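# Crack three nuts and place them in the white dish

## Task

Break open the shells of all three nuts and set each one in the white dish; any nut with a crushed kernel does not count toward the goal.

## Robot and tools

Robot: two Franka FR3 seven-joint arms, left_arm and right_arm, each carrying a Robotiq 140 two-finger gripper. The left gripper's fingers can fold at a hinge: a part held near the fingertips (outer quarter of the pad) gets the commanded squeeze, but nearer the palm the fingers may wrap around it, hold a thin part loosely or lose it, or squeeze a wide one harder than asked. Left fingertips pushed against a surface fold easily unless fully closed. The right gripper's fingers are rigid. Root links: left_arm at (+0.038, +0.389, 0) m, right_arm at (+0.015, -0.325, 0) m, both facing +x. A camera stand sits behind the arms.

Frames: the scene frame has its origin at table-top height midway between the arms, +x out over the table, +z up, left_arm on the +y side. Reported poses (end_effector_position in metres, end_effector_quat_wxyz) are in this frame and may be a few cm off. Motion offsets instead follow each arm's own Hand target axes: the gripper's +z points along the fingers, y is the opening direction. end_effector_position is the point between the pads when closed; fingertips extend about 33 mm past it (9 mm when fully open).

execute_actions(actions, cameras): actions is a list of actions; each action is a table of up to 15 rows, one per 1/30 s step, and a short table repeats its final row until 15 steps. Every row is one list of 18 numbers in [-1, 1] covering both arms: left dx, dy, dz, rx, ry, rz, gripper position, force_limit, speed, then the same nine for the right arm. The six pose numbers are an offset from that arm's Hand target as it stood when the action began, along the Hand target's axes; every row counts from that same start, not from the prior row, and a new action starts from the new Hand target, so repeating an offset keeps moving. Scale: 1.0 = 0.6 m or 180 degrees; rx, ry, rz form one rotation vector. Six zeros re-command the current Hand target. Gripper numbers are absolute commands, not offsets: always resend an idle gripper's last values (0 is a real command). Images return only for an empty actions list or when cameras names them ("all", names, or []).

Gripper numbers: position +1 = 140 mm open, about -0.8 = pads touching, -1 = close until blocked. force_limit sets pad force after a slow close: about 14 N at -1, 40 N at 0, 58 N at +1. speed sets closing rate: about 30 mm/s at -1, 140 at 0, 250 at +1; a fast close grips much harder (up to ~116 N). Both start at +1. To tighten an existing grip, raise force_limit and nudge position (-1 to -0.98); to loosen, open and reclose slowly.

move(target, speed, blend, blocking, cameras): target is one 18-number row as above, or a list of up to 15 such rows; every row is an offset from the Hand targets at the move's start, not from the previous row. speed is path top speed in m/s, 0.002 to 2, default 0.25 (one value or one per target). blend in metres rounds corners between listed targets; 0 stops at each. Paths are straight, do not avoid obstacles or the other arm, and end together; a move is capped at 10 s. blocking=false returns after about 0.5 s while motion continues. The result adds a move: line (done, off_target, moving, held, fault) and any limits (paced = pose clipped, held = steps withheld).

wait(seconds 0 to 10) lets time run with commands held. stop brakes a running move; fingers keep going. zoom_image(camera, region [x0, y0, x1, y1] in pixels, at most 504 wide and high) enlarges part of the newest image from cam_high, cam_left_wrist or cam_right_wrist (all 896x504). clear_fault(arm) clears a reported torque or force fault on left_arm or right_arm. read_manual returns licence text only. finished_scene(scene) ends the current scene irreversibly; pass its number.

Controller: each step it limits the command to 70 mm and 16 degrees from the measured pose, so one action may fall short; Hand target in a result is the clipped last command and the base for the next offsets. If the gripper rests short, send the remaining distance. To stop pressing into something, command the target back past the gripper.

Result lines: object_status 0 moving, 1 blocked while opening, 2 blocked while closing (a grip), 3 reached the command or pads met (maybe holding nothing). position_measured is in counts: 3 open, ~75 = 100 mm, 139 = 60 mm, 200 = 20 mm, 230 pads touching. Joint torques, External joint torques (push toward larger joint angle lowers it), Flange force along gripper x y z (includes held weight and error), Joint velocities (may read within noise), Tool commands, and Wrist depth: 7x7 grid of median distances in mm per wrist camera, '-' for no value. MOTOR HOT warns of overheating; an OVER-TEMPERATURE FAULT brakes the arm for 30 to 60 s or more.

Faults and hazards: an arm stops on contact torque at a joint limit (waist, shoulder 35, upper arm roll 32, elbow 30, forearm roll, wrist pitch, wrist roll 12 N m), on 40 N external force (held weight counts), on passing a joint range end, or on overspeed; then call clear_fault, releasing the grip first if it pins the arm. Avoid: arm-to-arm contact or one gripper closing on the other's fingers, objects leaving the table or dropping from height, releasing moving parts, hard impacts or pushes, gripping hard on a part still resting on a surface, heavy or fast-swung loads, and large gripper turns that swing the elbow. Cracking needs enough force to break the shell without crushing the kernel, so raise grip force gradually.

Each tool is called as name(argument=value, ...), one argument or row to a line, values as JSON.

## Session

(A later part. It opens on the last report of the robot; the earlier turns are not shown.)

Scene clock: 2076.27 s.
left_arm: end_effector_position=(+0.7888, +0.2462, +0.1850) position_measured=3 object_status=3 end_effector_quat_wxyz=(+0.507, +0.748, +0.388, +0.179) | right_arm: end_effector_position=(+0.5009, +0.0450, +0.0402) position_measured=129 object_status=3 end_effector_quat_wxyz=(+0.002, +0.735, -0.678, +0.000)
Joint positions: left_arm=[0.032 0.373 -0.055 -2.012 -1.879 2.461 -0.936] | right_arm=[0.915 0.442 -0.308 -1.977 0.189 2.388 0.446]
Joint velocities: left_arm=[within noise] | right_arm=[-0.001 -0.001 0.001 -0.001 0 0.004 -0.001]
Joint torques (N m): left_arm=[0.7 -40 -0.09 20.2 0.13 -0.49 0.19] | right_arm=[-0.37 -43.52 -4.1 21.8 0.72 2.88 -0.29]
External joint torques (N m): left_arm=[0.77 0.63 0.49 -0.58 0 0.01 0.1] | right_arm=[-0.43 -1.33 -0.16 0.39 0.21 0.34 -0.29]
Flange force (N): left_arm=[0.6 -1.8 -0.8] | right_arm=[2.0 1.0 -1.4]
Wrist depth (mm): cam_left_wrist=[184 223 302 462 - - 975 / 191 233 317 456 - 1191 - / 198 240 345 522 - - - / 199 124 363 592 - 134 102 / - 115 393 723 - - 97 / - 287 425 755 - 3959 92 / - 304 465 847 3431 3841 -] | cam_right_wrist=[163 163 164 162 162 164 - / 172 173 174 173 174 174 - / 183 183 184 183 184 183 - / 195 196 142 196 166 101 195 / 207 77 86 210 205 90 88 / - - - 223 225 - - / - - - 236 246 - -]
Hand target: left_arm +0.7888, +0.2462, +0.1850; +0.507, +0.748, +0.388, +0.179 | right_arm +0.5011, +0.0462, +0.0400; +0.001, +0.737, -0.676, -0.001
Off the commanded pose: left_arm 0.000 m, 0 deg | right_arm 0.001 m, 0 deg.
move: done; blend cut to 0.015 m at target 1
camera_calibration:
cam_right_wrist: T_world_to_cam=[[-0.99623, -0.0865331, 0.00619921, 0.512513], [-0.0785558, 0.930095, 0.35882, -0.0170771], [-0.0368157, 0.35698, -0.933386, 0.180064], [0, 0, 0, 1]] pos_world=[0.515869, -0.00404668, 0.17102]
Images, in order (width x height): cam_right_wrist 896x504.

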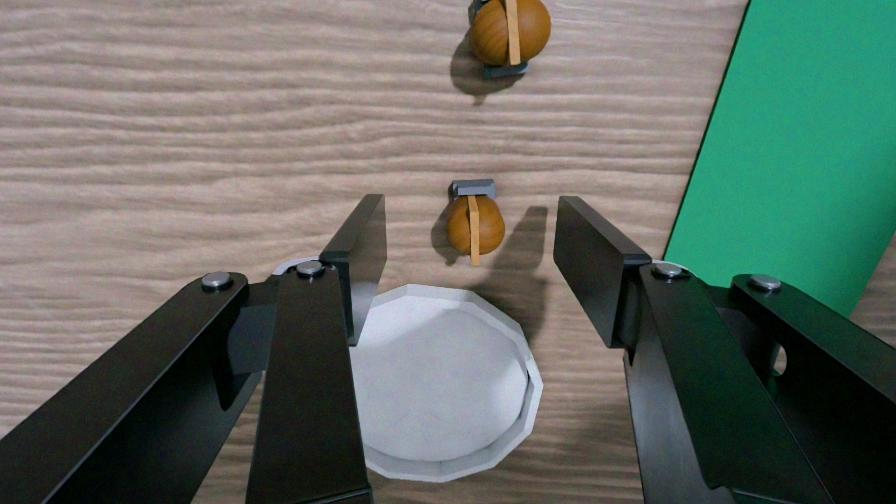

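move(
  target=[
    [0,0,0,0,0,0,1,1,1, 0,0.0022,0,0,0,0,0.0,-1,-1],
    [0,0,0,0,0,0,1,1,1, 0,0.0022,0,0,0,0,-1,-1,-1],
  ],
  speed=0.03,
)

wait(
  seconds=0.5,
  cameras=["cam_right_wrist"],
)

Scene clock: 2085.70 s.
left_arm: end_effector_position=(+0.7888, +0.2462, +0.1850) position_measured=3 object_status=3 end_effector_quat_wxyz=(+0.507, +0.748, +0.388, +0.179) | right_arm: end_effector_position=(+0.4997, +0.0451, +0.0395) position_measured=197 object_status=0 end_effector_quat_wxyz=(+0.002, +0.736, -0.677, +0.000)
Joint positions: left_arm=[0.032 0.373 -0.055 -2.012 -1.879 2.461 -0.936] | right_arm=[0.914 0.441 -0.305 -1.981 0.189 2.39 0.445]
Joint torques (N m): left_arm=[0.7 -39.95 -0.11 20.17 0.14 -0.48 0.18] | right_arm=[0.09 -44.18 -4 21.29 0.61 2.84 -0.21]
External joint torques (N m): left_arm=[0.67 0.6 0.39 -0.59 0 0.01 0.09] | right_arm=[-0.03 -2.13 -0.16 -0.05 0.1 0.31 -0.21]
Flange force (N): left_arm=[0.4 -1.7 -0.8] | right_arm=[3.6 4.9 -3.1]
Wrist depth (mm): cam_left_wrist=[184 224 303 405 1225 - - / 192 234 317 455 - - - / 198 239 342 525 - - - / 199 124 363 611 - 134 101 / - 115 392 713 3478 - 97 / - 286 426 797 2958 - 92 / - 306 466 861 2992 - -] | cam_right_wrist=[162 163 163 161 163 163 160 / 172 172 172 173 173 173 171 / 182 183 183 181 184 183 - / 195 196 193 160 191 - 195 / 209 206 - 210 - 93 216 / - - - 218 - 75 - / - - - - - - -]
Hand target: left_arm +0.7888, +0.2462, +0.1850; +0.507, +0.748, +0.388, +0.179 | right_arm +0.4998, +0.0461, +0.0400; +0.001, +0.737, -0.676, -0.001
Off the commanded pose: left_arm 0.000 m, 0 deg | right_arm 0.001 m, 0 deg.
move: done

Scene clock: 2086.20 s.
left_arm: end_effector_position=(+0.7888, +0.2462, +0.1850) position_measured=3 object_status=3 end_effector_quat_wxyz=(+0.507, +0.748, +0.388, +0.179) | right_arm: end_effector_position=(+0.4997, +0.0451, +0.0395) position_measured=197 object_status=2 end_effector_quat_wxyz=(+0.002, +0.736, -0.677, +0.000)
Joint positions: left_arm=[0.032 0.373 -0.055 -2.012 -1.879 2.461 -0.936] | right_arm=[0.914 0.441 -0.305 -1.981 0.189 2.39 0.445]
Joint torques (N m): left_arm=[0.7 -39.98 -0.11 20.2 0.12 -0.48 0.22] | right_arm=[0.08 -44.19 -4.02 21.31 0.63 2.83 -0.21]
External joint torques (N m): left_arm=[0.67 0.6 0.38 -0.59 -0.01 0.01 0.14] | right_arm=[0.14 -2.09 -0.03 -0.05 0.12 0.3 -0.21]
Flange force (N): left_arm=[0.3 -1.8 -0.7] | right_arm=[3.4 5.0 -3.0]
Wrist depth (mm): cam_left_wrist=[184 223 303 421 - - - / 192 233 318 453 - - - / 197 240 344 516 - - - / 199 124 363 600 - 134 100 / - 115 393 699 - - 96 / - 287 427 757 - 3299 92 / - 304 467 861 - 3625 -] | cam_right_wrist=[163 163 164 162 163 163 - / 172 172 173 173 173 173 - / 183 184 183 181 184 183 183 / 195 195 194 160 191 - - / 209 207 - 210 - 88 212 / - - - 222 - 75 - / - - - - - - -]
Hand target: left_arm +0.7888, +0.2462, +0.1850; +0.507, +0.748, +0.388, +0.179 | right_arm +0.4998, +0.0461, +0.0400; +0.001, +0.737, -0.676, -0.001
Tool commands: left_gripper/position=+1.0 left_gripper/force_limit=+1.0 left_gripper/speed=+1.0 right_gripper/position=-1.0 right_gripper/force_limit=-1.0 right_gripper/speed=-1.0
Off the commanded pose: left_arm 0.000 m, 0 deg | right_arm 0.001 m, 0 deg.
wait: 0.50 s; at rest by 0.17 s
camera_calibration:
cam_right_wrist: T_world_to_cam=[[-0.996105, -0.0879246, 0.00668175, 0.511268], [-0.0796542, 0.92973, 0.359523, -0.0164348], [-0.0378231, 0.35759, -0.933112, 0.17975], [0, 0, 0, 1]] pos_world=[0.514766, -0.00404406, 0.17022]
Images, in order (width x height): cam_right_wrist 896x504.

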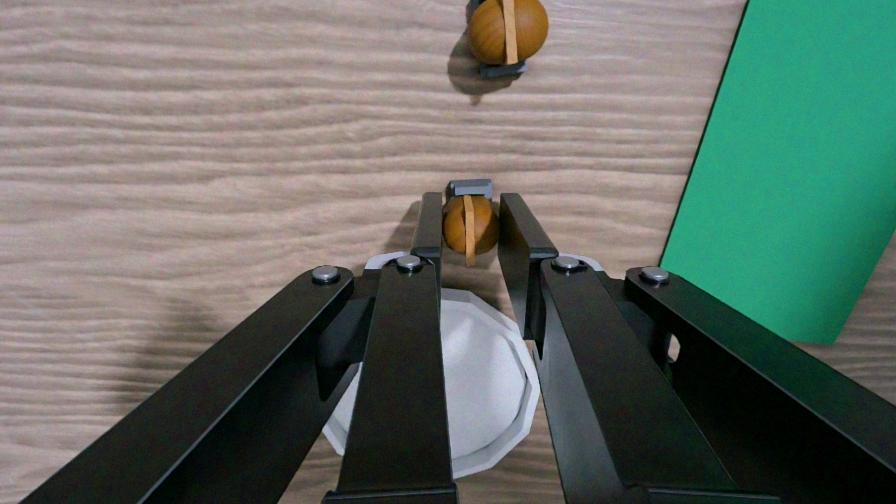

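move(
  target=[
    [0,0,0,0,0,0,1,1,1, 0,0,-0.0833,0,0,0,-1,-1,-1],
    [0,0,0,0,0,0,1,1,1, -0.138,-0.0287,-0.1333,0,0,0,-1,-1,-1],
  ],
  speed=[0.05,0.1],
  blend=[0.02,0],
  cameras=["cam_right_wrist","cam_high"],
)

Scene clock: 2103.67 s.
left_arm: end_effector_position=(+0.7888, +0.2462, +0.1850) position_measured=3 object_status=3 end_effector_quat_wxyz=(+0.507, +0.748, +0.388, +0.179) | right_arm: end_effector_position=(+0.5109, +0.1299, +0.1206) position_measured=197 object_status=2 end_effector_quat_wxyz=(-0.001, +0.741, -0.672, +0.001)
Joint positions: left_arm=[0.032 0.373 -0.055 -2.012 -1.879 2.461 -0.936] | right_arm=[0.983 0.492 -0.317 -1.667 0.173 2.134 0.542]
Joint velocities: left_arm=[within noise] | right_arm=[0 0 -0.001 0 0 -0.002 0.007]
Joint torques (N m): left_arm=[0.7 -39.99 -0.11 20.17 0.12 -0.49 0.21] | right_arm=[0.41 -46.82 -4.93 24.68 1.16 2.49 0.13]
External joint torques (N m): left_arm=[0.66 0.84 0.38 -0.72 -0.02 0.01 0.12] | right_arm=[0.32 -0.76 -0.55 0.93 0.53 -0.05 0.13]
Flange force (N): left_arm=[0.5 -2.1 -0.5] | right_arm=[-1.5 -1.5 -1.8]
Wrist depth (mm): cam_left_wrist=[184 223 302 408 - - - / 191 233 317 450 - - - / 198 241 341 521 - - - / 199 124 365 596 - 134 101 / - 115 391 692 - - 96 / - 286 426 748 - - 92 / - 304 469 890 - 4085 -] | cam_right_wrist=[236 236 236 236 236 237 236 / 249 251 251 247 250 - 249 / 265 266 266 260 263 265 265 / 283 283 281 159 277 283 283 / 303 299 - 303 - 93 298 / - - - 328 - 74 - / - - - - - - -]
Hand target: left_arm +0.7888, +0.2462, +0.1850; +0.507, +0.748, +0.388, +0.179 | right_arm +0.5099, +0.1300, +0.1199; +0.001, +0.737, -0.676, -0.001
Off the commanded pose: left_arm 0.000 m, 0 deg | right_arm 0.001 m, 1 deg.
move: done
camera_calibration:
cam_right_wrist: T_world_to_cam=[[-0.994634, -0.103456, 0.000582572, 0.531348], [-0.0962599, 0.92748, 0.361268, -0.114987], [-0.0379159, 0.359274, -0.932462, 0.22531], [0, 0, 0, 1]] pos_world=[0.525971, 0.0806711, 0.251325]
Images, in order (width x height): cam_high 896x504, cam_right_wrist 896x504.

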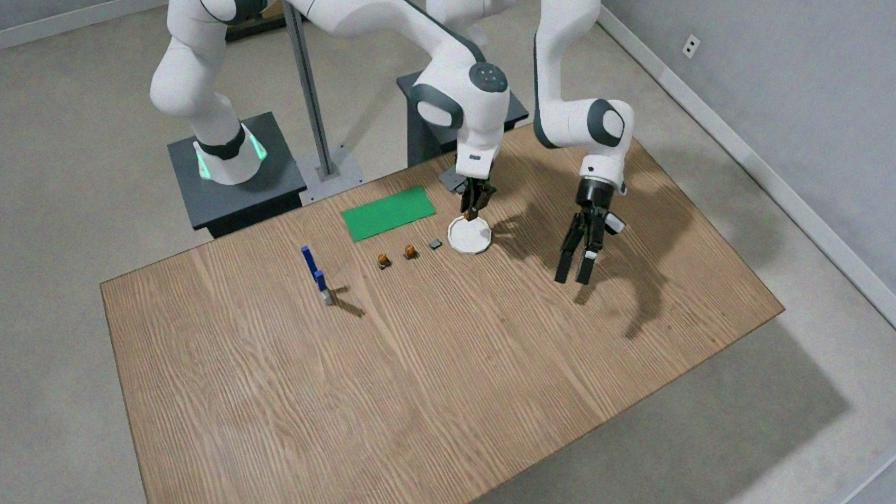

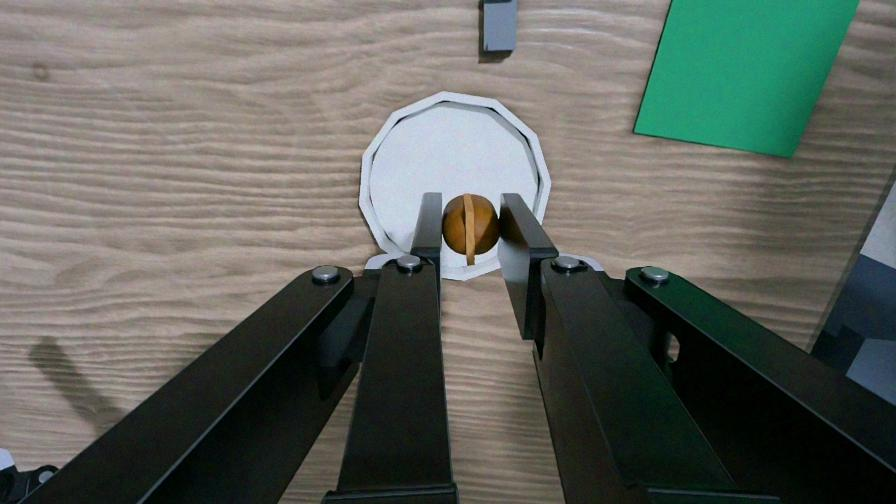

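move(
  target=[
    [0,0,0,0,0,0,1,1,1, -0.044,-0.014,0,0,0,0,-1,-1,-1],
    [0,0,0,0,0,0,1,1,1, -0.044,-0.014,0.1165,0,0,0,-1,-1,-1],
  ],
  speed=[0.1,0.07],
  blend=[0.015,0],
  cameras=["cam_right_wrist","cam_high"],
)

zoom_image(
  camera="cam_high",
  region=[402, 160, 542, 280],
)

Scene clock: 2120.67 s.
left_arm: end_effector_position=(+0.7888, +0.2462, +0.1850) position_measured=3 object_status=3 end_effector_quat_wxyz=(+0.507, +0.748, +0.388, +0.179) | right_arm: end_effector_position=(+0.5157, +0.1554, +0.0498) position_measured=197 object_status=2 end_effector_quat_wxyz=(+0.003, +0.737, -0.676, +0.001)
Joint positions: left_arm=[0.032 0.373 -0.055 -2.012 -1.879 2.461 -0.936] | right_arm=[0.972 0.656 -0.287 -1.591 0.214 2.211 0.558]
Joint torques (N m): left_arm=[0.7 -40 -0.14 20.19 0.13 -0.48 0.17] | right_arm=[-0.14 -51.6 -5.24 23.36 0.9 2.86 -0.15]
External joint torques (N m): left_arm=[0.6 0.68 0.29 -0.62 0 0 0.09] | right_arm=[0.13 -1.76 0.11 0.35 0.3 0.33 -0.15]
Flange force (N): left_arm=[0.4 -1.7 -0.6] | right_arm=[2.7 3.3 -1.9]
Wrist depth (mm): cam_left_wrist=[183 223 302 408 - - - / 192 233 319 471 - - - / 198 240 344 543 - 1523 - / 199 124 365 592 - 134 101 / - 115 392 715 - - 97 / - 287 425 794 3431 - 93 / - 304 467 847 - 4219 -] | cam_right_wrist=[173 173 173 172 174 174 - / 183 183 183 183 182 185 188 / 194 194 193 190 193 196 197 / 207 208 205 160 203 209 209 / 222 219 - 223 - 94 225 / - - - 240 - 74 - / - - - - - - -]
Hand target: left_arm +0.7888, +0.2462, +0.1850; +0.507, +0.748, +0.388, +0.179 | right_arm +0.5158, +0.1571, +0.0500; +0.001, +0.737, -0.676, -0.001
Off the commanded pose: left_arm 0.000 m, 0 deg | right_arm 0.002 m, 0 deg.
move: done; blend cut to 0.0139 m at target 1
camera_calibration:
cam_right_wrist: T_world_to_cam=[[-0.995868, -0.0906209, 0.00586449, 0.53717], [-0.0825508, 0.93031, 0.357365, -0.119893], [-0.0378405, 0.355404, -0.933947, 0.150997], [0, 0, 0, 1]] pos_world=[0.530767, 0.106552, 0.180719]
Images, in order (width x height): cam_high 896x504, cam_right_wrist 896x504.

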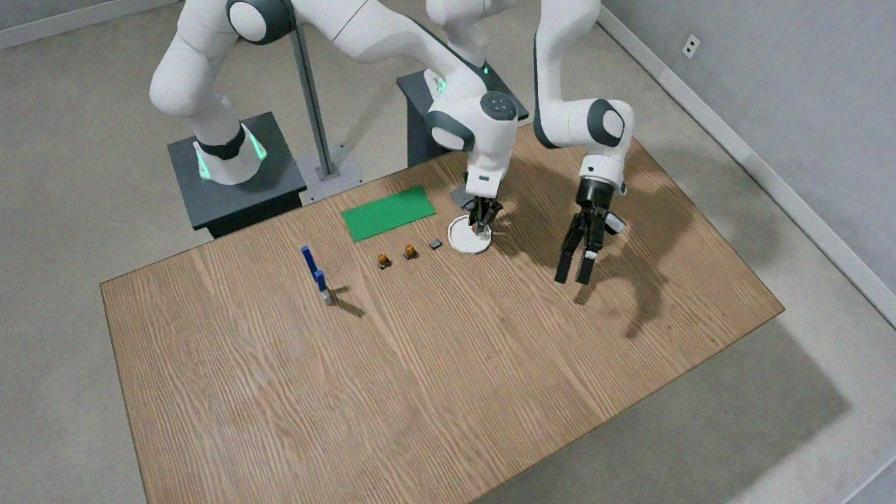

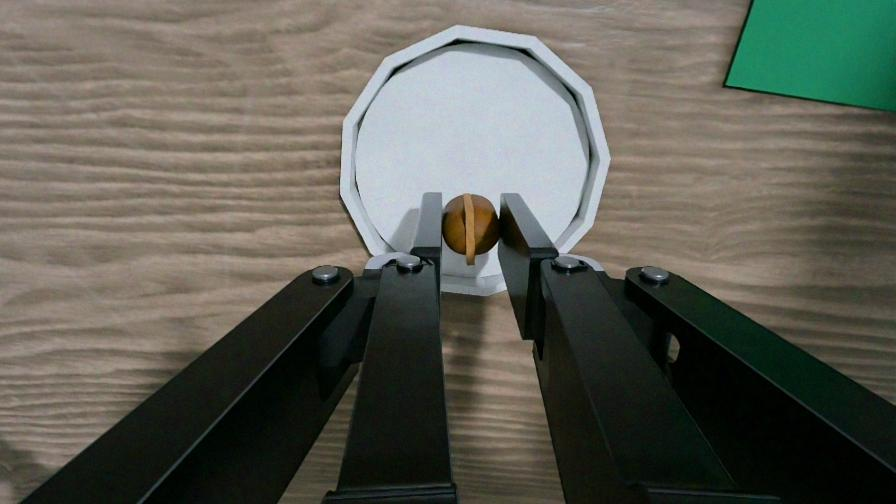

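Scaled by 3.600 from the camera's 896x504 image, which has a finer 1280x720 frame.

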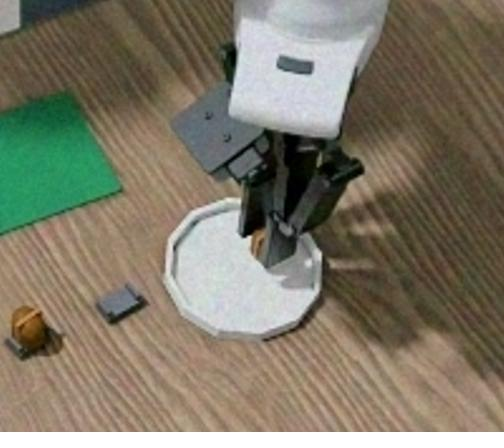

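move(
  target=[
    [0,0,0,0,0,0,1,1,1, 0,0,0.0117,0,0,0,-1,-1,-1],
    [0,0,0,0,0,0,1,1,1, 0,0,0.0162,0,0,0,-1,-1,-1],
  ],
  speed=[0.04,0.006],
)

Scene clock: 2131.97 s.
left_arm: end_effector_position=(+0.7888, +0.2462, +0.1850) position_measured=3 object_status=3 end_effector_quat_wxyz=(+0.507, +0.748, +0.388, +0.179) | right_arm: end_effector_position=(+0.5161, +0.1564, +0.0415) position_measured=197 object_status=2 end_effector_quat_wxyz=(+0.001, +0.737, -0.676, +0.000)
Joint positions: left_arm=[0.032 0.373 -0.055 -2.012 -1.879 2.461 -0.936] | right_arm=[0.965 0.668 -0.277 -1.593 0.214 2.228 0.558]
Joint velocities: left_arm=[within noise] | right_arm=[-0.003 0 0.004 0 0 0.003 0]
Joint torques (N m): left_arm=[0.71 -40 -0.11 20.18 0.11 -0.48 0.2] | right_arm=[-0.21 -51.18 -4.96 22.87 0.73 2.93 -0.1]
External joint torques (N m): left_arm=[0.51 0.56 0.24 -0.57 -0.02 -0.01 0.12] | right_arm=[-0.19 -1.01 0.11 -0.1 0.14 0.39 -0.11]
Flange force (N): left_arm=[0.1 -1.7 -0.6] | right_arm=[3.0 3.1 -0.7]
Wrist depth (mm): cam_left_wrist=[184 224 302 410 - - - / 192 233 317 453 - - - / 198 240 344 518 - - - / 199 124 363 596 - 134 102 / - 115 392 701 - - 97 / - 286 425 771 4021 - 92 / - 304 467 802 - - -] | cam_right_wrist=[165 166 166 165 165 166 - / 175 175 176 173 173 177 178 / 186 186 185 181 184 188 188 / 199 199 196 159 189 200 201 / 213 210 - 213 - 88 215 / - - - 230 - 74 - / - - - - - - -]
Hand target: left_arm +0.7888, +0.2462, +0.1850; +0.507, +0.748, +0.388, +0.179 | right_arm +0.5158, +0.1571, +0.0403; +0.001, +0.737, -0.676, -0.001
Off the commanded pose: left_arm 0.000 m, 0 deg | right_arm 0.001 m, 0 deg.
move: done

move(
  target=[0,0,0,0,0,0,1,1,1, 0,0,0.0022,0,0,0,-1,-1,-1],
  speed=0.006,
)

Scene clock: 2134.70 s.
left_arm: end_effector_position=(+0.7888, +0.2462, +0.1850) position_measured=3 object_status=3 end_effector_quat_wxyz=(+0.507, +0.748, +0.388, +0.179) | right_arm: end_effector_position=(+0.5161, +0.1566, +0.0403) position_measured=197 object_status=2 end_effector_quat_wxyz=(+0.001, +0.737, -0.676, +0.000)
Joint positions: left_arm=[0.032 0.373 -0.055 -2.012 -1.879 2.461 -0.936] | right_arm=[0.963 0.67 -0.275 -1.593 0.214 2.231 0.558]
Joint torques (N m): left_arm=[0.68 -39.98 -0.07 20.18 0.13 -0.48 0.2] | right_arm=[0.06 -51.15 -4.82 22.79 0.72 2.87 -0.12]
External joint torques (N m): left_arm=[0.55 0.47 0.33 -0.52 -0.01 -0.01 0.11] | right_arm=[-0.06 -1.19 0.09 -0.05 0.13 0.35 -0.12]
Flange force (N): left_arm=[0.2 -1.5 -0.8] | right_arm=[3.0 3.4 -1.1]
Wrist depth (mm): cam_left_wrist=[184 223 302 404 - - - / 192 234 317 455 - - - / 198 240 342 522 - - - / 199 124 365 600 - 134 101 / - 115 392 697 - - 97 / - 287 426 838 3676 - 92 / - 303 469 830 - - -] | cam_right_wrist=[164 165 165 163 164 166 163 / 174 174 176 172 173 175 178 / 186 185 183 181 184 186 186 / 197 198 195 160 188 199 199 / 212 209 - 212 - 93 213 / - - - 228 - 74 - / - - - - - - -]
Hand target: left_arm +0.7888, +0.2462, +0.1850; +0.507, +0.748, +0.388, +0.179 | right_arm +0.5158, +0.1571, +0.0390; +0.001, +0.737, -0.676, -0.001
Off the commanded pose: left_arm 0.000 m, 0 deg | right_arm 0.001 m, 0 deg.
move: done

move(
  target=[0,0,0,0,0,0,1,1,1, 0,0,0.003,0,0,0,-1,-1,-1],
  speed=0.006,
  cameras=["cam_right_wrist","cam_high"],
)

zoom_image(
  camera="cam_high",
  region=[432, 190, 522, 265],
)

Scene clock: 2138.70 s.
left_arm: end_effector_position=(+0.7888, +0.2462, +0.1850) position_measured=3 object_status=3 end_effector_quat_wxyz=(+0.507, +0.748, +0.388, +0.179) | right_arm: end_effector_position=(+0.5161, +0.1566, +0.0385) position_measured=197 object_status=2 end_effector_quat_wxyz=(+0.001, +0.737, -0.676, +0.000)
Joint positions: left_arm=[0.032 0.373 -0.055 -2.012 -1.879 2.461 -0.936] | right_arm=[0.962 0.672 -0.273 -1.593 0.214 2.234 0.558]
Joint torques (N m): left_arm=[0.73 -39.97 -0.11 20.19 0.13 -0.48 0.19] | right_arm=[-0.05 -51.23 -5.05 22.82 0.72 2.89 -0.12]
External joint torques (N m): left_arm=[0.75 0.63 0.44 -0.6 0 0.01 0.11] | right_arm=[0.03 -1.15 0 0 0.13 0.36 -0.12]
Flange force (N): left_arm=[0.6 -1.8 -0.8] | right_arm=[2.8 3.3 -1.0]
Wrist depth (mm): cam_left_wrist=[183 223 303 400 - - - / 191 234 317 448 - - - / 197 239 345 521 - - - / 199 124 362 600 - 134 101 / - 115 393 684 - - 97 / - 287 425 780 3525 - 92 / - 304 468 841 - 3478 -] | cam_right_wrist=[162 163 163 161 164 164 - / 172 173 173 170 171 173 174 / 184 183 181 179 182 185 185 / 195 196 192 160 184 196 197 / 210 207 - 210 - 94 211 / - - - 227 - 74 - / - - - - - - -]
Hand target: left_arm +0.7888, +0.2462, +0.1850; +0.507, +0.748, +0.388, +0.179 | right_arm +0.5158, +0.1571, +0.0372; +0.001, +0.737, -0.676, -0.001
Off the commanded pose: left_arm 0.000 m, 0 deg | right_arm 0.001 m, 0 deg.
move: done
camera_calibration:
cam_right_wrist: T_world_to_cam=[[-0.995854, -0.0908523, 0.00443651, 0.537872], [-0.0831653, 0.929183, 0.360143, -0.116534], [-0.0368422, 0.358281, -0.932886, 0.138965], [0, 0, 0, 1]] pos_world=[0.53107, 0.10736, 0.169222]
Images, in order (width x height): cam_high 896x504, cam_right_wrist 896x504.

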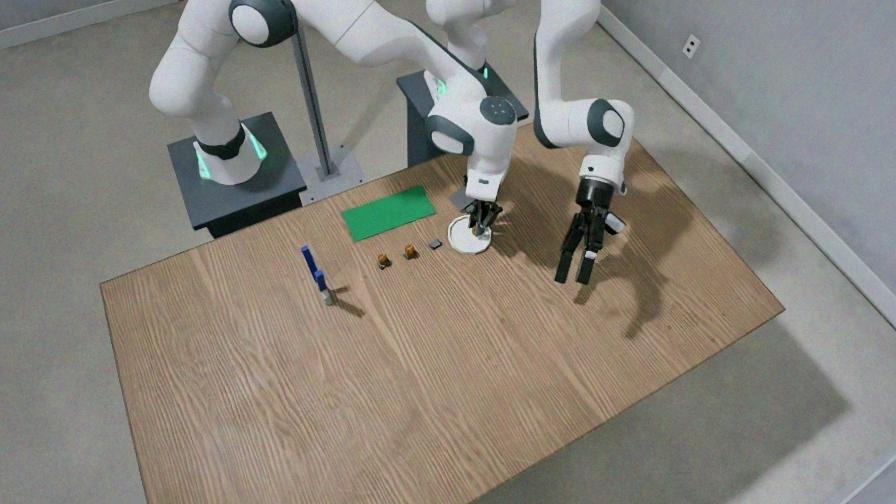

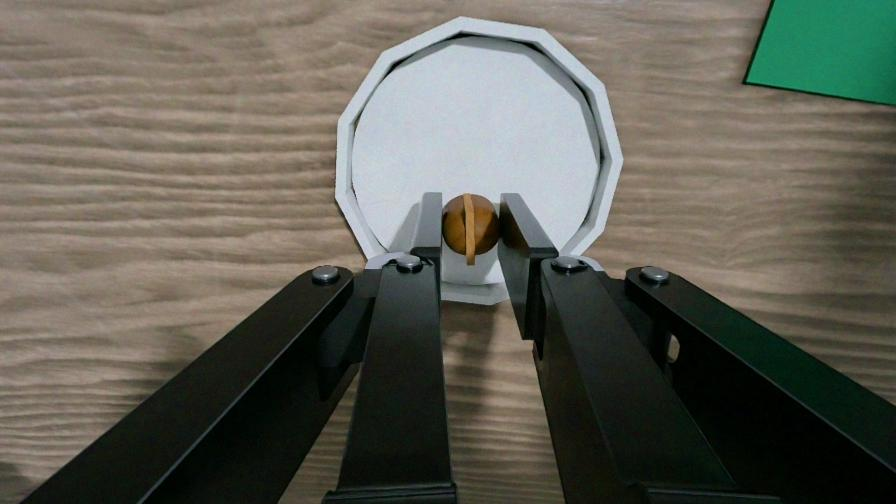

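Scaled by 5.600 from the camera's 896x504 image, which has a finer 1280x720 frame.

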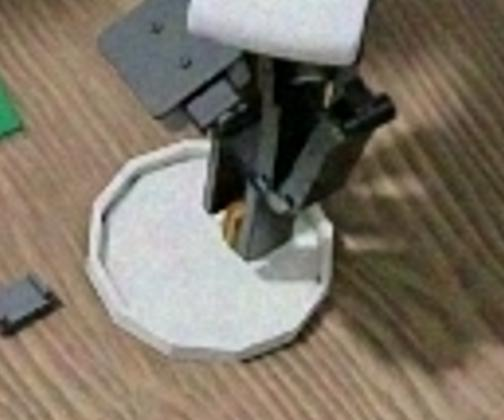

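move(
  target=[0,0,0,0,0,0,1,1,1, 0,0,0.0022,0,0,0,-1,-1,-1],
  speed=0.006,
)

Scene clock: 2144.40 s.
left_arm: end_effector_position=(+0.7888, +0.2462, +0.1850) position_measured=3 object_status=3 end_effector_quat_wxyz=(+0.507, +0.748, +0.388, +0.179) | right_arm: end_effector_position=(+0.5161, +0.1566, +0.0372) position_measured=197 object_status=2 end_effector_quat_wxyz=(+0.001, +0.737, -0.676, +0.000)
Joint positions: left_arm=[0.032 0.373 -0.055 -2.012 -1.879 2.461 -0.936] | right_arm=[0.961 0.674 -0.272 -1.594 0.214 2.236 0.558]
Joint torques (N m): left_arm=[0.75 -39.98 -0.09 20.19 0.12 -0.48 0.17] | right_arm=[-0.23 -51.26 -5.16 22.77 0.73 2.83 -0.1]
External joint torques (N m): left_arm=[0.79 0.74 0.47 -0.69 -0.01 0.03 0.08] | right_arm=[-0.37 -1.28 -0.3 0 0.14 0.31 -0.1]
Flange force (N): left_arm=[0.6 -1.9 -0.8] | right_arm=[3.2 2.9 -1.4]
Wrist depth (mm): cam_left_wrist=[184 223 303 407 - - - / 192 233 317 451 - - - / 198 240 344 524 1906 - - / 199 124 366 635 3431 134 102 / - 115 393 696 3342 - 97 / - 287 427 841 4289 - 92 / - 303 465 900 - - -] | cam_right_wrist=[161 162 162 161 161 163 - / 171 171 171 169 169 172 175 / 184 183 181 177 180 183 184 / 194 194 192 160 182 195 196 / 208 206 - 209 - 93 210 / - - - 225 - 74 - / - - - - - - -]
Hand target: left_arm +0.7888, +0.2462, +0.1850; +0.507, +0.748, +0.388, +0.179 | right_arm +0.5158, +0.1571, +0.0359; +0.001, +0.737, -0.676, -0.001
Off the commanded pose: left_arm 0.000 m, 0 deg | right_arm 0.001 m, 0 deg.
move: done

move(
  target=[0,0,0,0,0,0,1,1,1, 0,0,0,0,0,0,-0.3,-1,-1],
  cameras=["cam_right_wrist"],
)

Scene clock: 2148.73 s.
left_arm: end_effector_position=(+0.7888, +0.2462, +0.1850) position_measured=3 object_status=3 end_effector_quat_wxyz=(+0.507, +0.748, +0.388, +0.179) | right_arm: end_effector_position=(+0.5162, +0.1567, +0.0372) position_measured=167 object_status=0 end_effector_quat_wxyz=(+0.001, +0.737, -0.676, +0.000)
Joint positions: left_arm=[0.032 0.373 -0.055 -2.012 -1.879 2.461 -0.936] | right_arm=[0.961 0.674 -0.272 -1.594 0.214 2.237 0.558]
Joint torques (N m): left_arm=[0.74 -39.95 -0.1 20.19 0.12 -0.48 0.21] | right_arm=[-0.07 -51.23 -4.96 22.75 0.72 2.85 -0.12]
External joint torques (N m): left_arm=[0.67 0.7 0.36 -0.65 -0.02 0.01 0.12] | right_arm=[-0.11 -1.33 -0.04 0.02 0.13 0.33 -0.12]
Flange force (N): left_arm=[0.4 -1.9 -0.6] | right_arm=[3.1 3.3 -1.4]
Wrist depth (mm): cam_left_wrist=[183 224 302 405 - - - / 192 233 320 454 - - - / 198 241 345 520 - - - / 199 124 364 592 - 134 101 / - 115 392 690 - - 96 / - 285 427 766 5849 2599 93 / - 305 466 838 - - -] | cam_right_wrist=[161 162 162 161 162 163 - / 171 171 171 169 170 173 175 / 184 182 180 178 180 183 183 / 194 194 192 189 141 193 196 / 208 203 - 209 117 90 207 / - - - 225 - 75 - / - - - 244 - - -]
Hand target: left_arm +0.7888, +0.2462, +0.1850; +0.507, +0.748, +0.388, +0.179 | right_arm +0.5158, +0.1571, +0.0359; +0.001, +0.737, -0.676, -0.001
Off the commanded pose: left_arm 0.000 m, 0 deg | right_arm 0.001 m, 0 deg.
move: done
camera_calibration:
cam_right_wrist: T_world_to_cam=[[-0.995862, -0.090776, 0.00420495, 0.538013], [-0.0831581, 0.928995, 0.360628, -0.116124], [-0.0366428, 0.358787, -0.9327, 0.137565], [0, 0, 0, 1]] pos_world=[0.531171, 0.107361, 0.167922]
Images, in order (width x height): cam_right_wrist 896x504.

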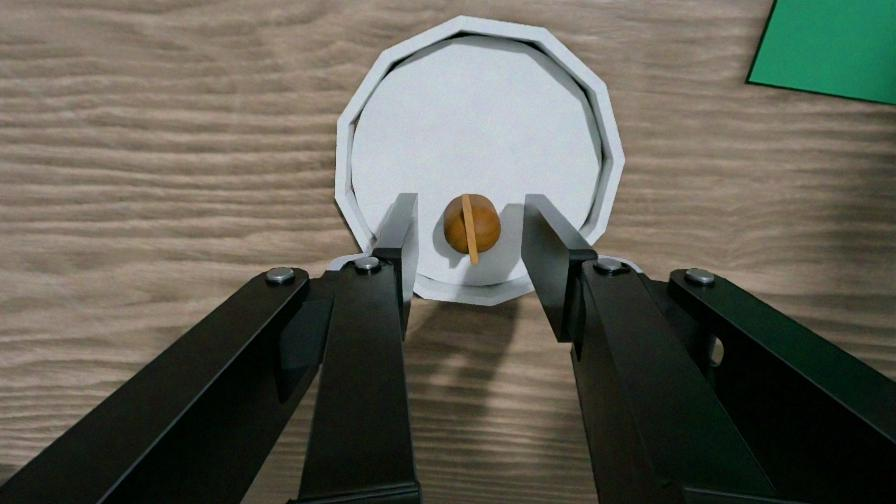

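move(
  target=[
    [0,0,0,0,0,0,1,1,1, 0,0,-0.16,0,0,0,-0.3,-1,-1],
    [0,0,0,0,0,0,1,1,1, 0.2957,0.0592,-0.14,0,0,-0.05,0.0,-1,-1],
  ],
  speed=[0.08,0.15],
  blend=[0.03,0],
  cameras=["cam_right_wrist"],
)

Scene clock: 2159.10 s.
left_arm: end_effector_position=(+0.7888, +0.2462, +0.1850) position_measured=3 object_status=3 end_effector_quat_wxyz=(+0.507, +0.748, +0.388, +0.179) | right_arm: end_effector_position=(+0.4953, -0.0227, +0.1194) position_measured=129 object_status=0 end_effector_quat_wxyz=(+0.002, +0.785, -0.619, -0.002)
Joint positions: left_arm=[0.032 0.373 -0.055 -2.012 -1.879 2.461 -0.936] | right_arm=[0.864 0.191 -0.343 -2.108 0.089 2.283 0.265]
Joint torques (N m): left_arm=[0.73 -40.01 -0.12 20.18 0.13 -0.49 0.17] | right_arm=[0.43 -37.11 -2.51 22.56 0.66 2.87 -0.35]
External joint torques (N m): left_arm=[0.55 0.58 0.25 -0.59 -0.01 -0.01 0.09] | right_arm=[0.4 -1.63 -0.62 -0.21 0.09 0.31 -0.35]
Flange force (N): left_arm=[0.2 -1.6 -0.7] | right_arm=[2.4 5.2 -1.6]
Wrist depth (mm): cam_left_wrist=[184 224 303 409 - - - / 192 234 319 449 - - - / 197 239 344 514 - - - / 199 124 365 596 2238 134 101 / - 115 393 686 - - 97 / - 288 430 782 - - 92 / - 304 461 913 3028 - -] | cam_right_wrist=[234 234 233 234 233 230 234 / 248 247 248 247 248 - 248 / 263 262 259 259 263 272 263 / 280 276 115 280 143 276 286 / - 77 86 297 292 90 1240 / - - - 320 323 - - / - - - 353 352 - -]
Hand target: left_arm +0.7888, +0.2462, +0.1850; +0.507, +0.748, +0.388, +0.179 | right_arm +0.4960, -0.0228, +0.1199; +0.001, +0.788, -0.616, -0.001
Off the commanded pose: left_arm 0.000 m, 0 deg | right_arm 0.001 m, 1 deg.
move: done
camera_calibration:
cam_right_wrist: T_world_to_cam=[[-0.971302, -0.237704, 0.00832554, 0.484572], [-0.21852, 0.905643, 0.363399, 0.0853776], [-0.0939212, 0.351151, -0.931596, 0.305907], [0, 0, 0, 1]] pos_world=[0.518054, -0.0695565, 0.249921]
Images, in order (width x height): cam_right_wrist 896x504.

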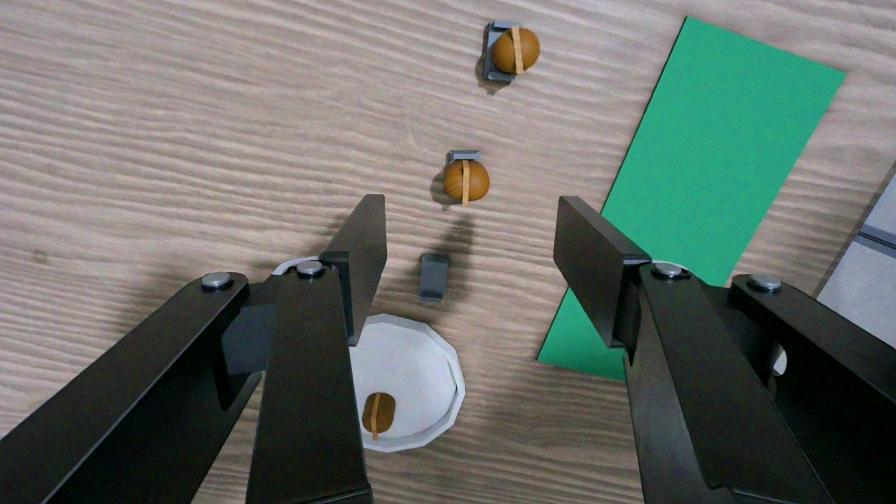

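move(
  target=[0,0,0,0,0,0,1,1,1, 0.0035,0.003,0.1335,0,0,0,0.0,-1,-1],
  speed=0.07,
  cameras=["cam_right_wrist"],
)

Scene clock: 2167.73 s.
left_arm: end_effector_position=(+0.7888, +0.2462, +0.1850) position_measured=3 object_status=3 end_effector_quat_wxyz=(+0.507, +0.748, +0.388, +0.179) | right_arm: end_effector_position=(+0.4943, -0.0263, +0.0401) position_measured=129 object_status=3 end_effector_quat_wxyz=(+0.002, +0.786, -0.618, +0.000)
Joint positions: left_arm=[0.032 0.373 -0.055 -2.012 -1.879 2.461 -0.936] | right_arm=[0.829 0.326 -0.303 -2.159 0.15 2.461 0.217]
Joint velocities: left_arm=[within noise] | right_arm=[-0.001 -0.001 0.002 -0.001 -0.001 0.004 -0.004]
Joint torques (N m): left_arm=[0.76 -39.95 -0.14 20.22 0.12 -0.48 0.22] | right_arm=[0.09 -38.98 -3.2 21.08 0.83 2.88 -0.37]
External joint torques (N m): left_arm=[0.84 0.58 0.46 -0.53 -0.01 0.03 0.13] | right_arm=[0.05 -1.14 -0.41 0.51 0.37 0.33 -0.37]
Flange force (N): left_arm=[0.6 -1.8 -0.8] | right_arm=[1.2 0.8 -1.3]
Wrist depth (mm): cam_left_wrist=[184 224 304 414 - - - / 192 233 318 458 - - - / 198 239 344 522 - - - / 199 124 363 598 - 134 104 / - 115 391 717 2992 - 97 / - 287 427 761 - - 92 / - 305 466 932 - - -] | cam_right_wrist=[163 163 163 163 160 163 158 / 173 173 173 173 173 173 - / 185 184 184 181 184 183 181 / 196 195 142 196 166 190 189 / 207 77 86 206 207 90 88 / - - - 226 226 - - / - - - 240 244 - -]
Hand target: left_arm +0.7888, +0.2462, +0.1850; +0.507, +0.748, +0.388, +0.179 | right_arm +0.4946, -0.0252, +0.0398; +0.001, +0.788, -0.616, -0.001
Off the commanded pose: left_arm 0.000 m, 0 deg | right_arm 0.001 m, 0 deg.
move: done
camera_calibration:
cam_right_wrist: T_world_to_cam=[[-0.970425, -0.241307, 0.00675575, 0.482907], [-0.222835, 0.906199, 0.359372, 0.119544], [-0.0928412, 0.347238, -0.93317, 0.232587], [0, 0, 0, 1]] pos_world=[0.516858, -0.0725646, 0.17082]
Images, in order (width x height): cam_right_wrist 896x504.

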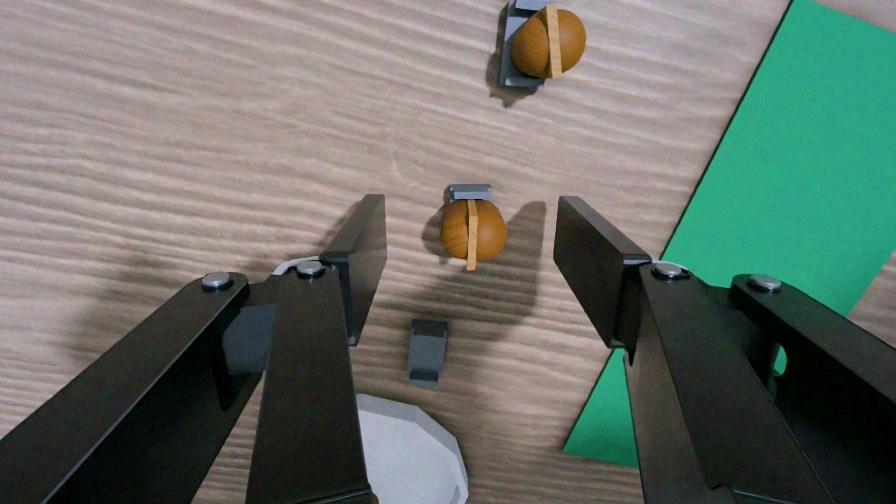

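move(
  target=[
    [0,0,0,0,0,0,1,1,1, 0,0.0018,0,0,0,0,0.0,-1,-1],
    [0,0,0,0,0,0,1,1,1, 0,0.0018,0,0,0,0,-1,-1,-1],
  ],
  speed=0.03,
)

wait(
  seconds=0.4,
  cameras=["cam_right_wrist"],
)

Scene clock: 2173.97 s.
left_arm: end_effector_position=(+0.7888, +0.2462, +0.1850) position_measured=3 object_status=3 end_effector_quat_wxyz=(+0.507, +0.748, +0.388, +0.179) | right_arm: end_effector_position=(+0.4933, -0.0264, +0.0393) position_measured=192 object_status=0 end_effector_quat_wxyz=(+0.002, +0.787, -0.617, +0.000)
Joint positions: left_arm=[0.032 0.373 -0.055 -2.012 -1.879 2.461 -0.936] | right_arm=[0.828 0.325 -0.3 -2.161 0.15 2.463 0.216]
Joint torques (N m): left_arm=[0.7 -39.97 -0.12 20.19 0.12 -0.48 0.21] | right_arm=[-0.04 -39.82 -2.9 20.59 0.58 2.87 -0.23]
External joint torques (N m): left_arm=[0.6 0.61 0.31 -0.59 -0.01 0 0.13] | right_arm=[-0.03 -1.87 -0.08 -0.01 0.11 0.32 -0.23]
Flange force (N): left_arm=[0.3 -1.8 -0.6] | right_arm=[2.0 4.6 -2.8]
Wrist depth (mm): cam_left_wrist=[183 223 303 412 - - - / 192 233 318 452 - - 1225 / 198 240 344 523 - - - / 199 124 363 590 - 134 101 / - 115 392 696 - - 97 / - 286 427 748 - - 92 / - 305 465 897 3258 3386 -] | cam_right_wrist=[163 162 163 163 160 162 - / 173 172 172 172 173 172 - / 184 183 183 182 182 181 - / 196 195 193 159 190 - - / 209 206 - 209 - - 213 / - - - 225 - 76 - / - - - 243 - - -]
Hand target: left_arm +0.7888, +0.2462, +0.1850; +0.507, +0.748, +0.388, +0.179 | right_arm +0.4935, -0.0255, +0.0398; +0.001, +0.788, -0.616, -0.001
Off the commanded pose: left_arm 0.000 m, 0 deg | right_arm 0.001 m, 0 deg.
move: done

Scene clock: 2174.37 s.
left_arm: end_effector_position=(+0.7888, +0.2462, +0.1850) position_measured=3 object_status=3 end_effector_quat_wxyz=(+0.507, +0.748, +0.388, +0.179) | right_arm: end_effector_position=(+0.4933, -0.0264, +0.0393) position_measured=192 object_status=2 end_effector_quat_wxyz=(+0.002, +0.787, -0.617, +0.000)
Joint positions: left_arm=[0.032 0.373 -0.055 -2.012 -1.879 2.461 -0.936] | right_arm=[0.828 0.325 -0.3 -2.161 0.15 2.463 0.216]
Joint torques (N m): left_arm=[0.68 -39.94 -0.11 20.24 0.14 -0.49 0.22] | right_arm=[-0.05 -39.78 -2.98 20.56 0.58 2.88 -0.26]
External joint torques (N m): left_arm=[0.7 0.59 0.43 -0.47 0 0.01 0.13] | right_arm=[-0.04 -1.88 -0.16 0 0.12 0.33 -0.26]
Flange force (N): left_arm=[0.7 -1.6 -0.5] | right_arm=[2.1 4.5 -2.8]
Wrist depth (mm): cam_left_wrist=[184 223 302 401 - - - / 192 233 317 447 - - - / 198 240 341 515 - - 1320 / 199 124 363 596 - 134 101 / - 115 394 697 - - 97 / - 287 428 764 - - 92 / - 304 466 802 - - -] | cam_right_wrist=[163 162 162 163 159 163 160 / 173 172 173 172 172 172 166 / 184 183 183 181 183 184 179 / 195 195 193 159 190 190 - / 210 206 - 209 - - 207 / - - - 225 - 76 - / - - - 243 - - -]
Hand target: left_arm +0.7888, +0.2462, +0.1850; +0.507, +0.748, +0.388, +0.179 | right_arm +0.4935, -0.0255, +0.0398; +0.001, +0.788, -0.616, -0.001
Tool commands: left_gripper/position=+1.0 left_gripper/force_limit=+1.0 left_gripper/speed=+1.0 right_gripper/position=-1.0 right_gripper/force_limit=-1.0 right_gripper/speed=-1.0
Off the commanded pose: left_arm 0.000 m, 0 deg | right_arm 0.001 m, 0 deg.
wait: 0.40 s; at rest by 0.17 s
camera_calibration:
cam_right_wrist: T_world_to_cam=[[-0.969993, -0.243025, 0.00717555, 0.481691], [-0.224245, 0.905661, 0.359849, 0.120349], [-0.093951, 0.347442, -0.932983, 0.232355], [0, 0, 0, 1]] pos_world=[0.516055, -0.0726628, 0.17002]
Images, in order (width x height): cam_right_wrist 896x504.

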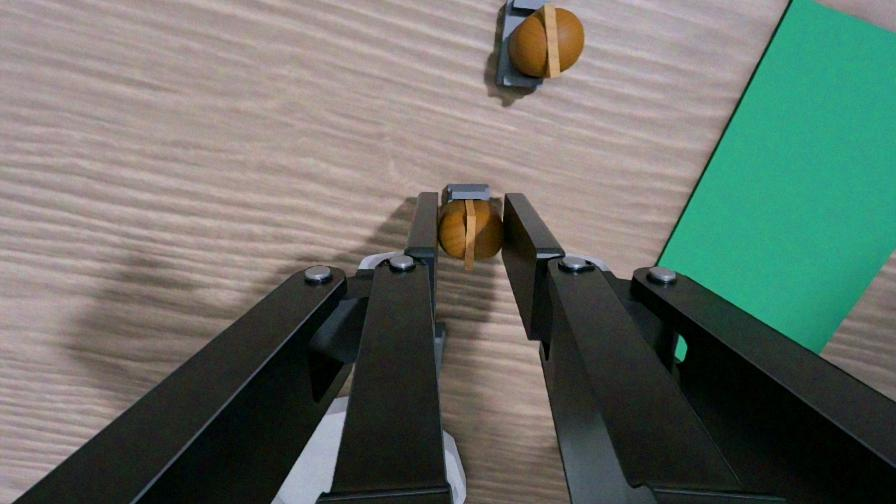

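move(
  target=[
    [0,0,0,0,0,0,1,1,1, 0,0,-0.0833,0,0,0,-1,-1,-1],
    [0,0,0,0,0,0,1,1,1, -0.2151,-0.1299,-0.1333,0,0,-0.2556,-1,-1,-1],
    [0,0,0,0,0,0,1,1,1, -0.2151,-0.1299,-0.05,0,0,-0.2556,-1,-1,-1],
  ],
  speed=[0.05,0.15,0.08],
  blend=[0.02,0.02,0],
  cameras=["cam_right_wrist","cam_high"],
)

Scene clock: 2207.80 s.
left_arm: end_effector_position=(+0.7888, +0.2462, +0.1850) position_measured=3 object_status=3 end_effector_quat_wxyz=(+0.507, +0.748, +0.388, +0.179) | right_arm: end_effector_position=(+0.5369, +0.1181, +0.0694) position_measured=192 object_status=2 end_effector_quat_wxyz=(+0.001, +0.965, -0.264, -0.003)
Joint positions: left_arm=[0.032 0.373 -0.055 -2.012 -1.879 2.461 -0.936] | right_arm=[0.716 0.579 -0.052 -1.635 0.039 2.208 -0.356]
Joint velocities: left_arm=[within noise] | right_arm=[0 0 0 0 -0.001 0.005 -0.006]
Joint torques (N m): left_arm=[0.73 -39.93 -0.12 20.21 0.15 -0.48 0.18] | right_arm=[0.13 -50.78 -0.9 23.85 0.74 2.98 -0.36]
External joint torques (N m): left_arm=[0.78 0.61 0.45 -0.53 0.02 0.02 0.1] | right_arm=[0.25 -1.76 -0.36 0.46 0.12 0.39 -0.37]
Flange force (N): left_arm=[0.7 -1.6 -0.7] | right_arm=[-0.9 3.7 -1.9]
Wrist depth (mm): cam_left_wrist=[183 223 301 405 - 1159 - / 191 234 318 461 - - - / 198 240 345 536 - - - / 199 124 362 597 - 134 106 / - 115 393 705 - - 96 / - 287 427 782 4437 3177 93 / - 305 467 841 - - -] | cam_right_wrist=[194 194 194 192 192 191 191 / 205 205 204 205 203 202 199 / 219 219 218 211 214 215 214 / 233 232 226 159 223 230 228 / 249 246 - 241 - - 237 / - - - 265 - 76 - / - - - 283 - - -]
Hand target: left_arm +0.7888, +0.2462, +0.1850; +0.507, +0.748, +0.388, +0.179 | right_arm +0.5380, +0.1186, +0.0697; +0.000, +0.966, -0.259, -0.001
Off the commanded pose: left_arm 0.000 m, 0 deg | right_arm 0.001 m, 1 deg.
move: done
camera_calibration:
cam_right_wrist: T_world_to_cam=[[-0.504563, -0.863347, 0.00689036, 0.382262], [-0.802083, 0.471682, 0.366305, 0.349423], [-0.319498, 0.179297, -0.930469, 0.35504], [0, 0, 0, 1]] pos_world=[0.586576, 0.101551, 0.199724]
Images, in order (width x height): cam_high 896x504, cam_right_wrist 896x504.

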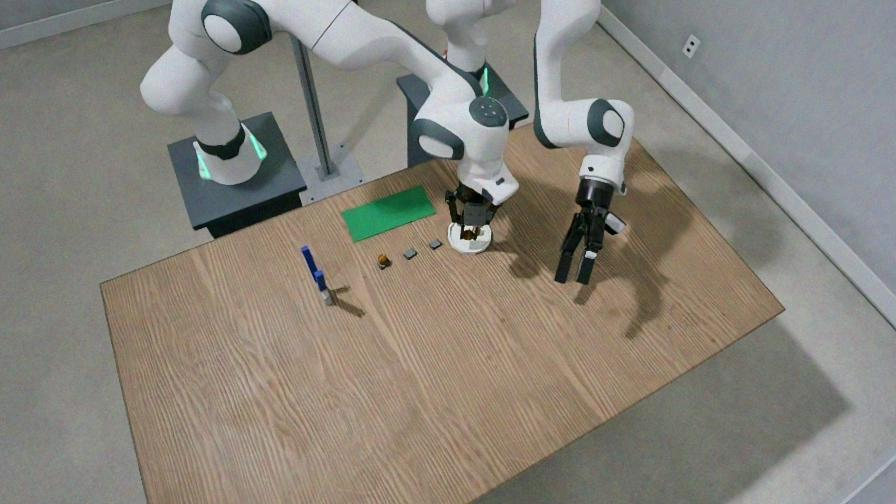

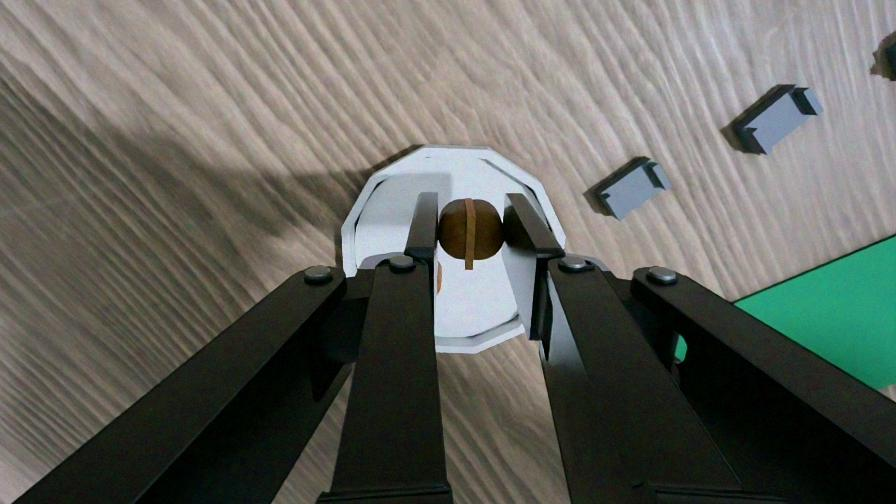

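move(
  target=[0,0,0,0,0,0,1,1,1, 0,0,0.0362,0,0,0,-1,-1,-1],
  speed=0.05,
  cameras=["cam_right_wrist"],
)

zoom_image(
  camera="cam_right_wrist",
  region=[320, 80, 620, 380],
)

Scene clock: 2219.73 s.
left_arm: end_effector_position=(+0.7888, +0.2462, +0.1850) position_measured=3 object_status=3 end_effector_quat_wxyz=(+0.507, +0.748, +0.388, +0.179) | right_arm: end_effector_position=(+0.5376, +0.1177, +0.0483) position_measured=192 object_status=2 end_effector_quat_wxyz=(+0.001, +0.965, -0.263, -0.002)
Joint positions: left_arm=[0.032 0.373 -0.055 -2.012 -1.879 2.461 -0.936] | right_arm=[0.716 0.61 -0.052 -1.643 0.039 2.248 -0.359]
Joint velocities: left_arm=[within noise] | right_arm=[-0.001 0 -0.001 0.001 0 0.005 -0.002]
Joint torques (N m): left_arm=[0.71 -39.93 -0.15 20.19 0.13 -0.48 0.17] | right_arm=[0.05 -51.11 -0.6 23.54 0.73 3.01 -0.34]
External joint torques (N m): left_arm=[0.78 0.74 0.43 -0.65 0 0.02 0.08] | right_arm=[0.03 -1.79 -0.16 0.55 0.13 0.42 -0.34]
Flange force (N): left_arm=[0.6 -1.9 -0.7] | right_arm=[-0.6 3.4 -2.1]
Wrist depth (mm): cam_left_wrist=[184 223 303 408 - - - / 192 233 316 457 1406 - - / 198 240 345 521 - 1362 - / 199 124 364 604 2428 134 101 / - 115 391 694 - - 97 / - 286 425 744 - - 92 / - 305 465 797 - - -] | cam_right_wrist=[175 175 175 174 173 173 172 / 186 185 185 184 183 183 179 / 197 197 196 190 192 192 193 / 211 210 204 158 187 206 206 / 225 222 - 217 - 95 - / - - - 239 - 76 - / - - - 254 - - -]
Hand target: left_arm +0.7888, +0.2462, +0.1850; +0.507, +0.748, +0.388, +0.179 | right_arm +0.5380, +0.1186, +0.0480; +0.000, +0.966, -0.259, -0.001
Off the commanded pose: left_arm 0.000 m, 0 deg | right_arm 0.001 m, 0 deg.
move: done
camera_calibration:
cam_right_wrist: T_world_to_cam=[[-0.502333, -0.864648, 0.00674522, 0.38137], [-0.804078, 0.469984, 0.364107, 0.359224], [-0.317994, 0.177479, -0.931333, 0.335102], [0, 0, 0, 1]] pos_world=[0.586979, 0.101447, 0.178723]
Images, in order (width x height): cam_right_wrist 896x504.

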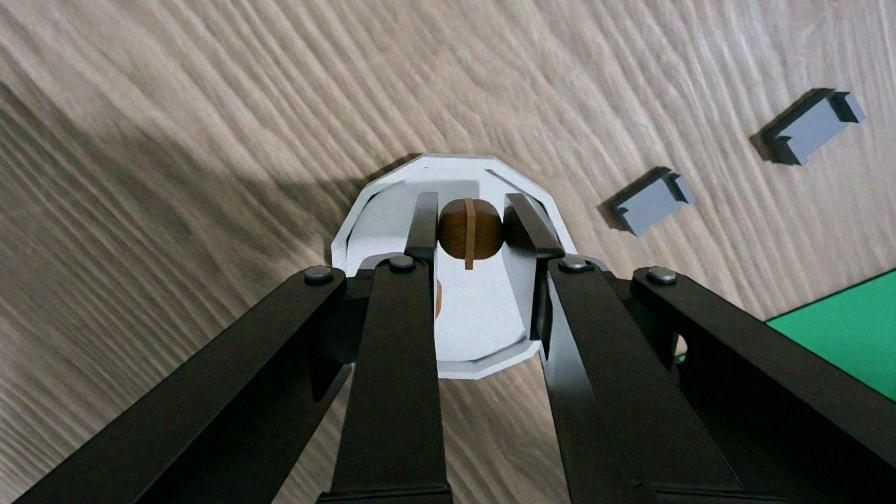

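Scaled by 1.680 from the camera's 896x504 image, which has a finer 1280x720 frame.

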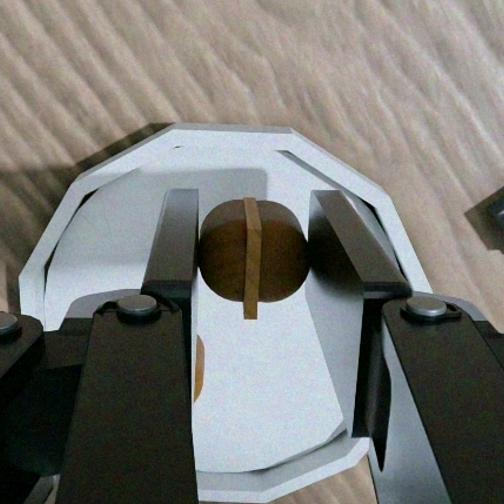

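move(
  target=[
    [0,0,0,0,0,0,1,1,1, -0.005,-0.005,0.0083,0,0,0,-1,-1,-1],
    [0,0,0,0,0,0,1,1,1, -0.005,-0.005,0.0185,0,0,0,-1,-1,-1],
  ],
  speed=[0.03,0.01],
  cameras=["cam_right_wrist"],
)

Scene clock: 2236.70 s.
left_arm: end_effector_position=(+0.7888, +0.2462, +0.1850) position_measured=3 object_status=3 end_effector_quat_wxyz=(+0.507, +0.748, +0.388, +0.179) | right_arm: end_effector_position=(+0.5375, +0.1210, +0.0377) position_measured=192 object_status=2 end_effector_quat_wxyz=(+0.001, +0.965, -0.261, -0.001)
Joint positions: left_arm=[0.032 0.373 -0.055 -2.012 -1.879 2.461 -0.936] | right_arm=[0.718 0.631 -0.05 -1.637 0.039 2.264 -0.359]
Joint velocities: left_arm=[within noise] | right_arm=[0 0.002 0.002 -0.001 -0.001 0.005 0]
Joint torques (N m): left_arm=[0.72 -39.96 -0.13 20.19 0.14 -0.48 0.21] | right_arm=[0.69 -51 -0.64 23.39 0.72 2.91 -0.09]
External joint torques (N m): left_arm=[0.8 0.65 0.47 -0.58 0 0.02 0.12] | right_arm=[0.58 -1.13 -0.26 0.41 0.13 0.29 -0.09]
Flange force (N): left_arm=[0.7 -1.8 -0.7] | right_arm=[-1.1 1.7 -1.3]
Wrist depth (mm): cam_left_wrist=[184 223 303 416 - - - / 192 234 319 460 - - - / 198 240 343 515 - - - / 199 124 364 629 2238 134 101 / - 115 392 699 - - 97 / - 286 425 755 - - 92 / - 304 465 894 3785 - -] | cam_right_wrist=[166 166 165 165 164 164 163 / 176 175 175 174 175 173 168 / 187 187 186 181 182 181 182 / 200 198 193 159 190 195 194 / 213 209 - 206 - 96 206 / - - - 226 - 76 - / - - - 244 - - -]
Hand target: left_arm +0.7888, +0.2462, +0.1850; +0.507, +0.748, +0.388, +0.179 | right_arm +0.5369, +0.1227, +0.0369; +0.000, +0.966, -0.259, -0.001
Off the commanded pose: left_arm 0.000 m, 0 deg | right_arm 0.002 m, 0 deg.
move: done
camera_calibration:
cam_right_wrist: T_world_to_cam=[[-0.498763, -0.866716, 0.00621843, 0.382626], [-0.806324, 0.466618, 0.363469, 0.3631], [-0.317926, 0.176271, -0.931586, 0.324799], [0, 0, 0, 1]] pos_world=[0.586878, 0.104947, 0.168223]
Images, in order (width x height): cam_right_wrist 896x504.

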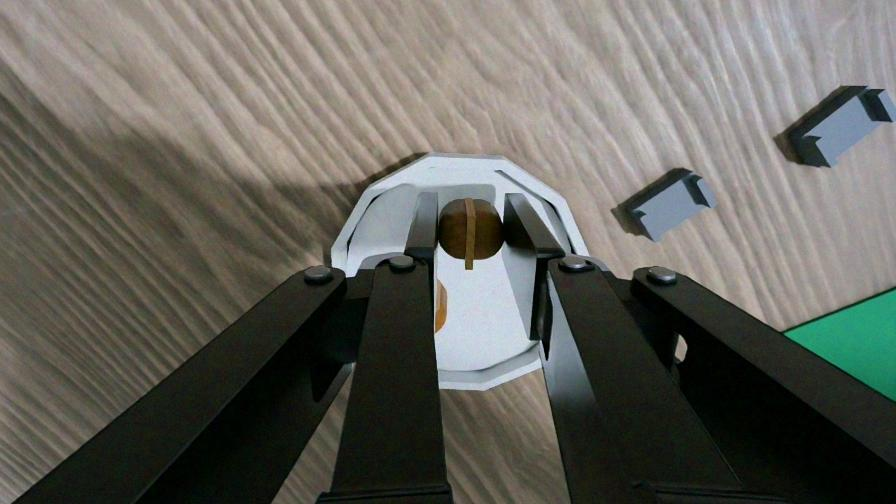

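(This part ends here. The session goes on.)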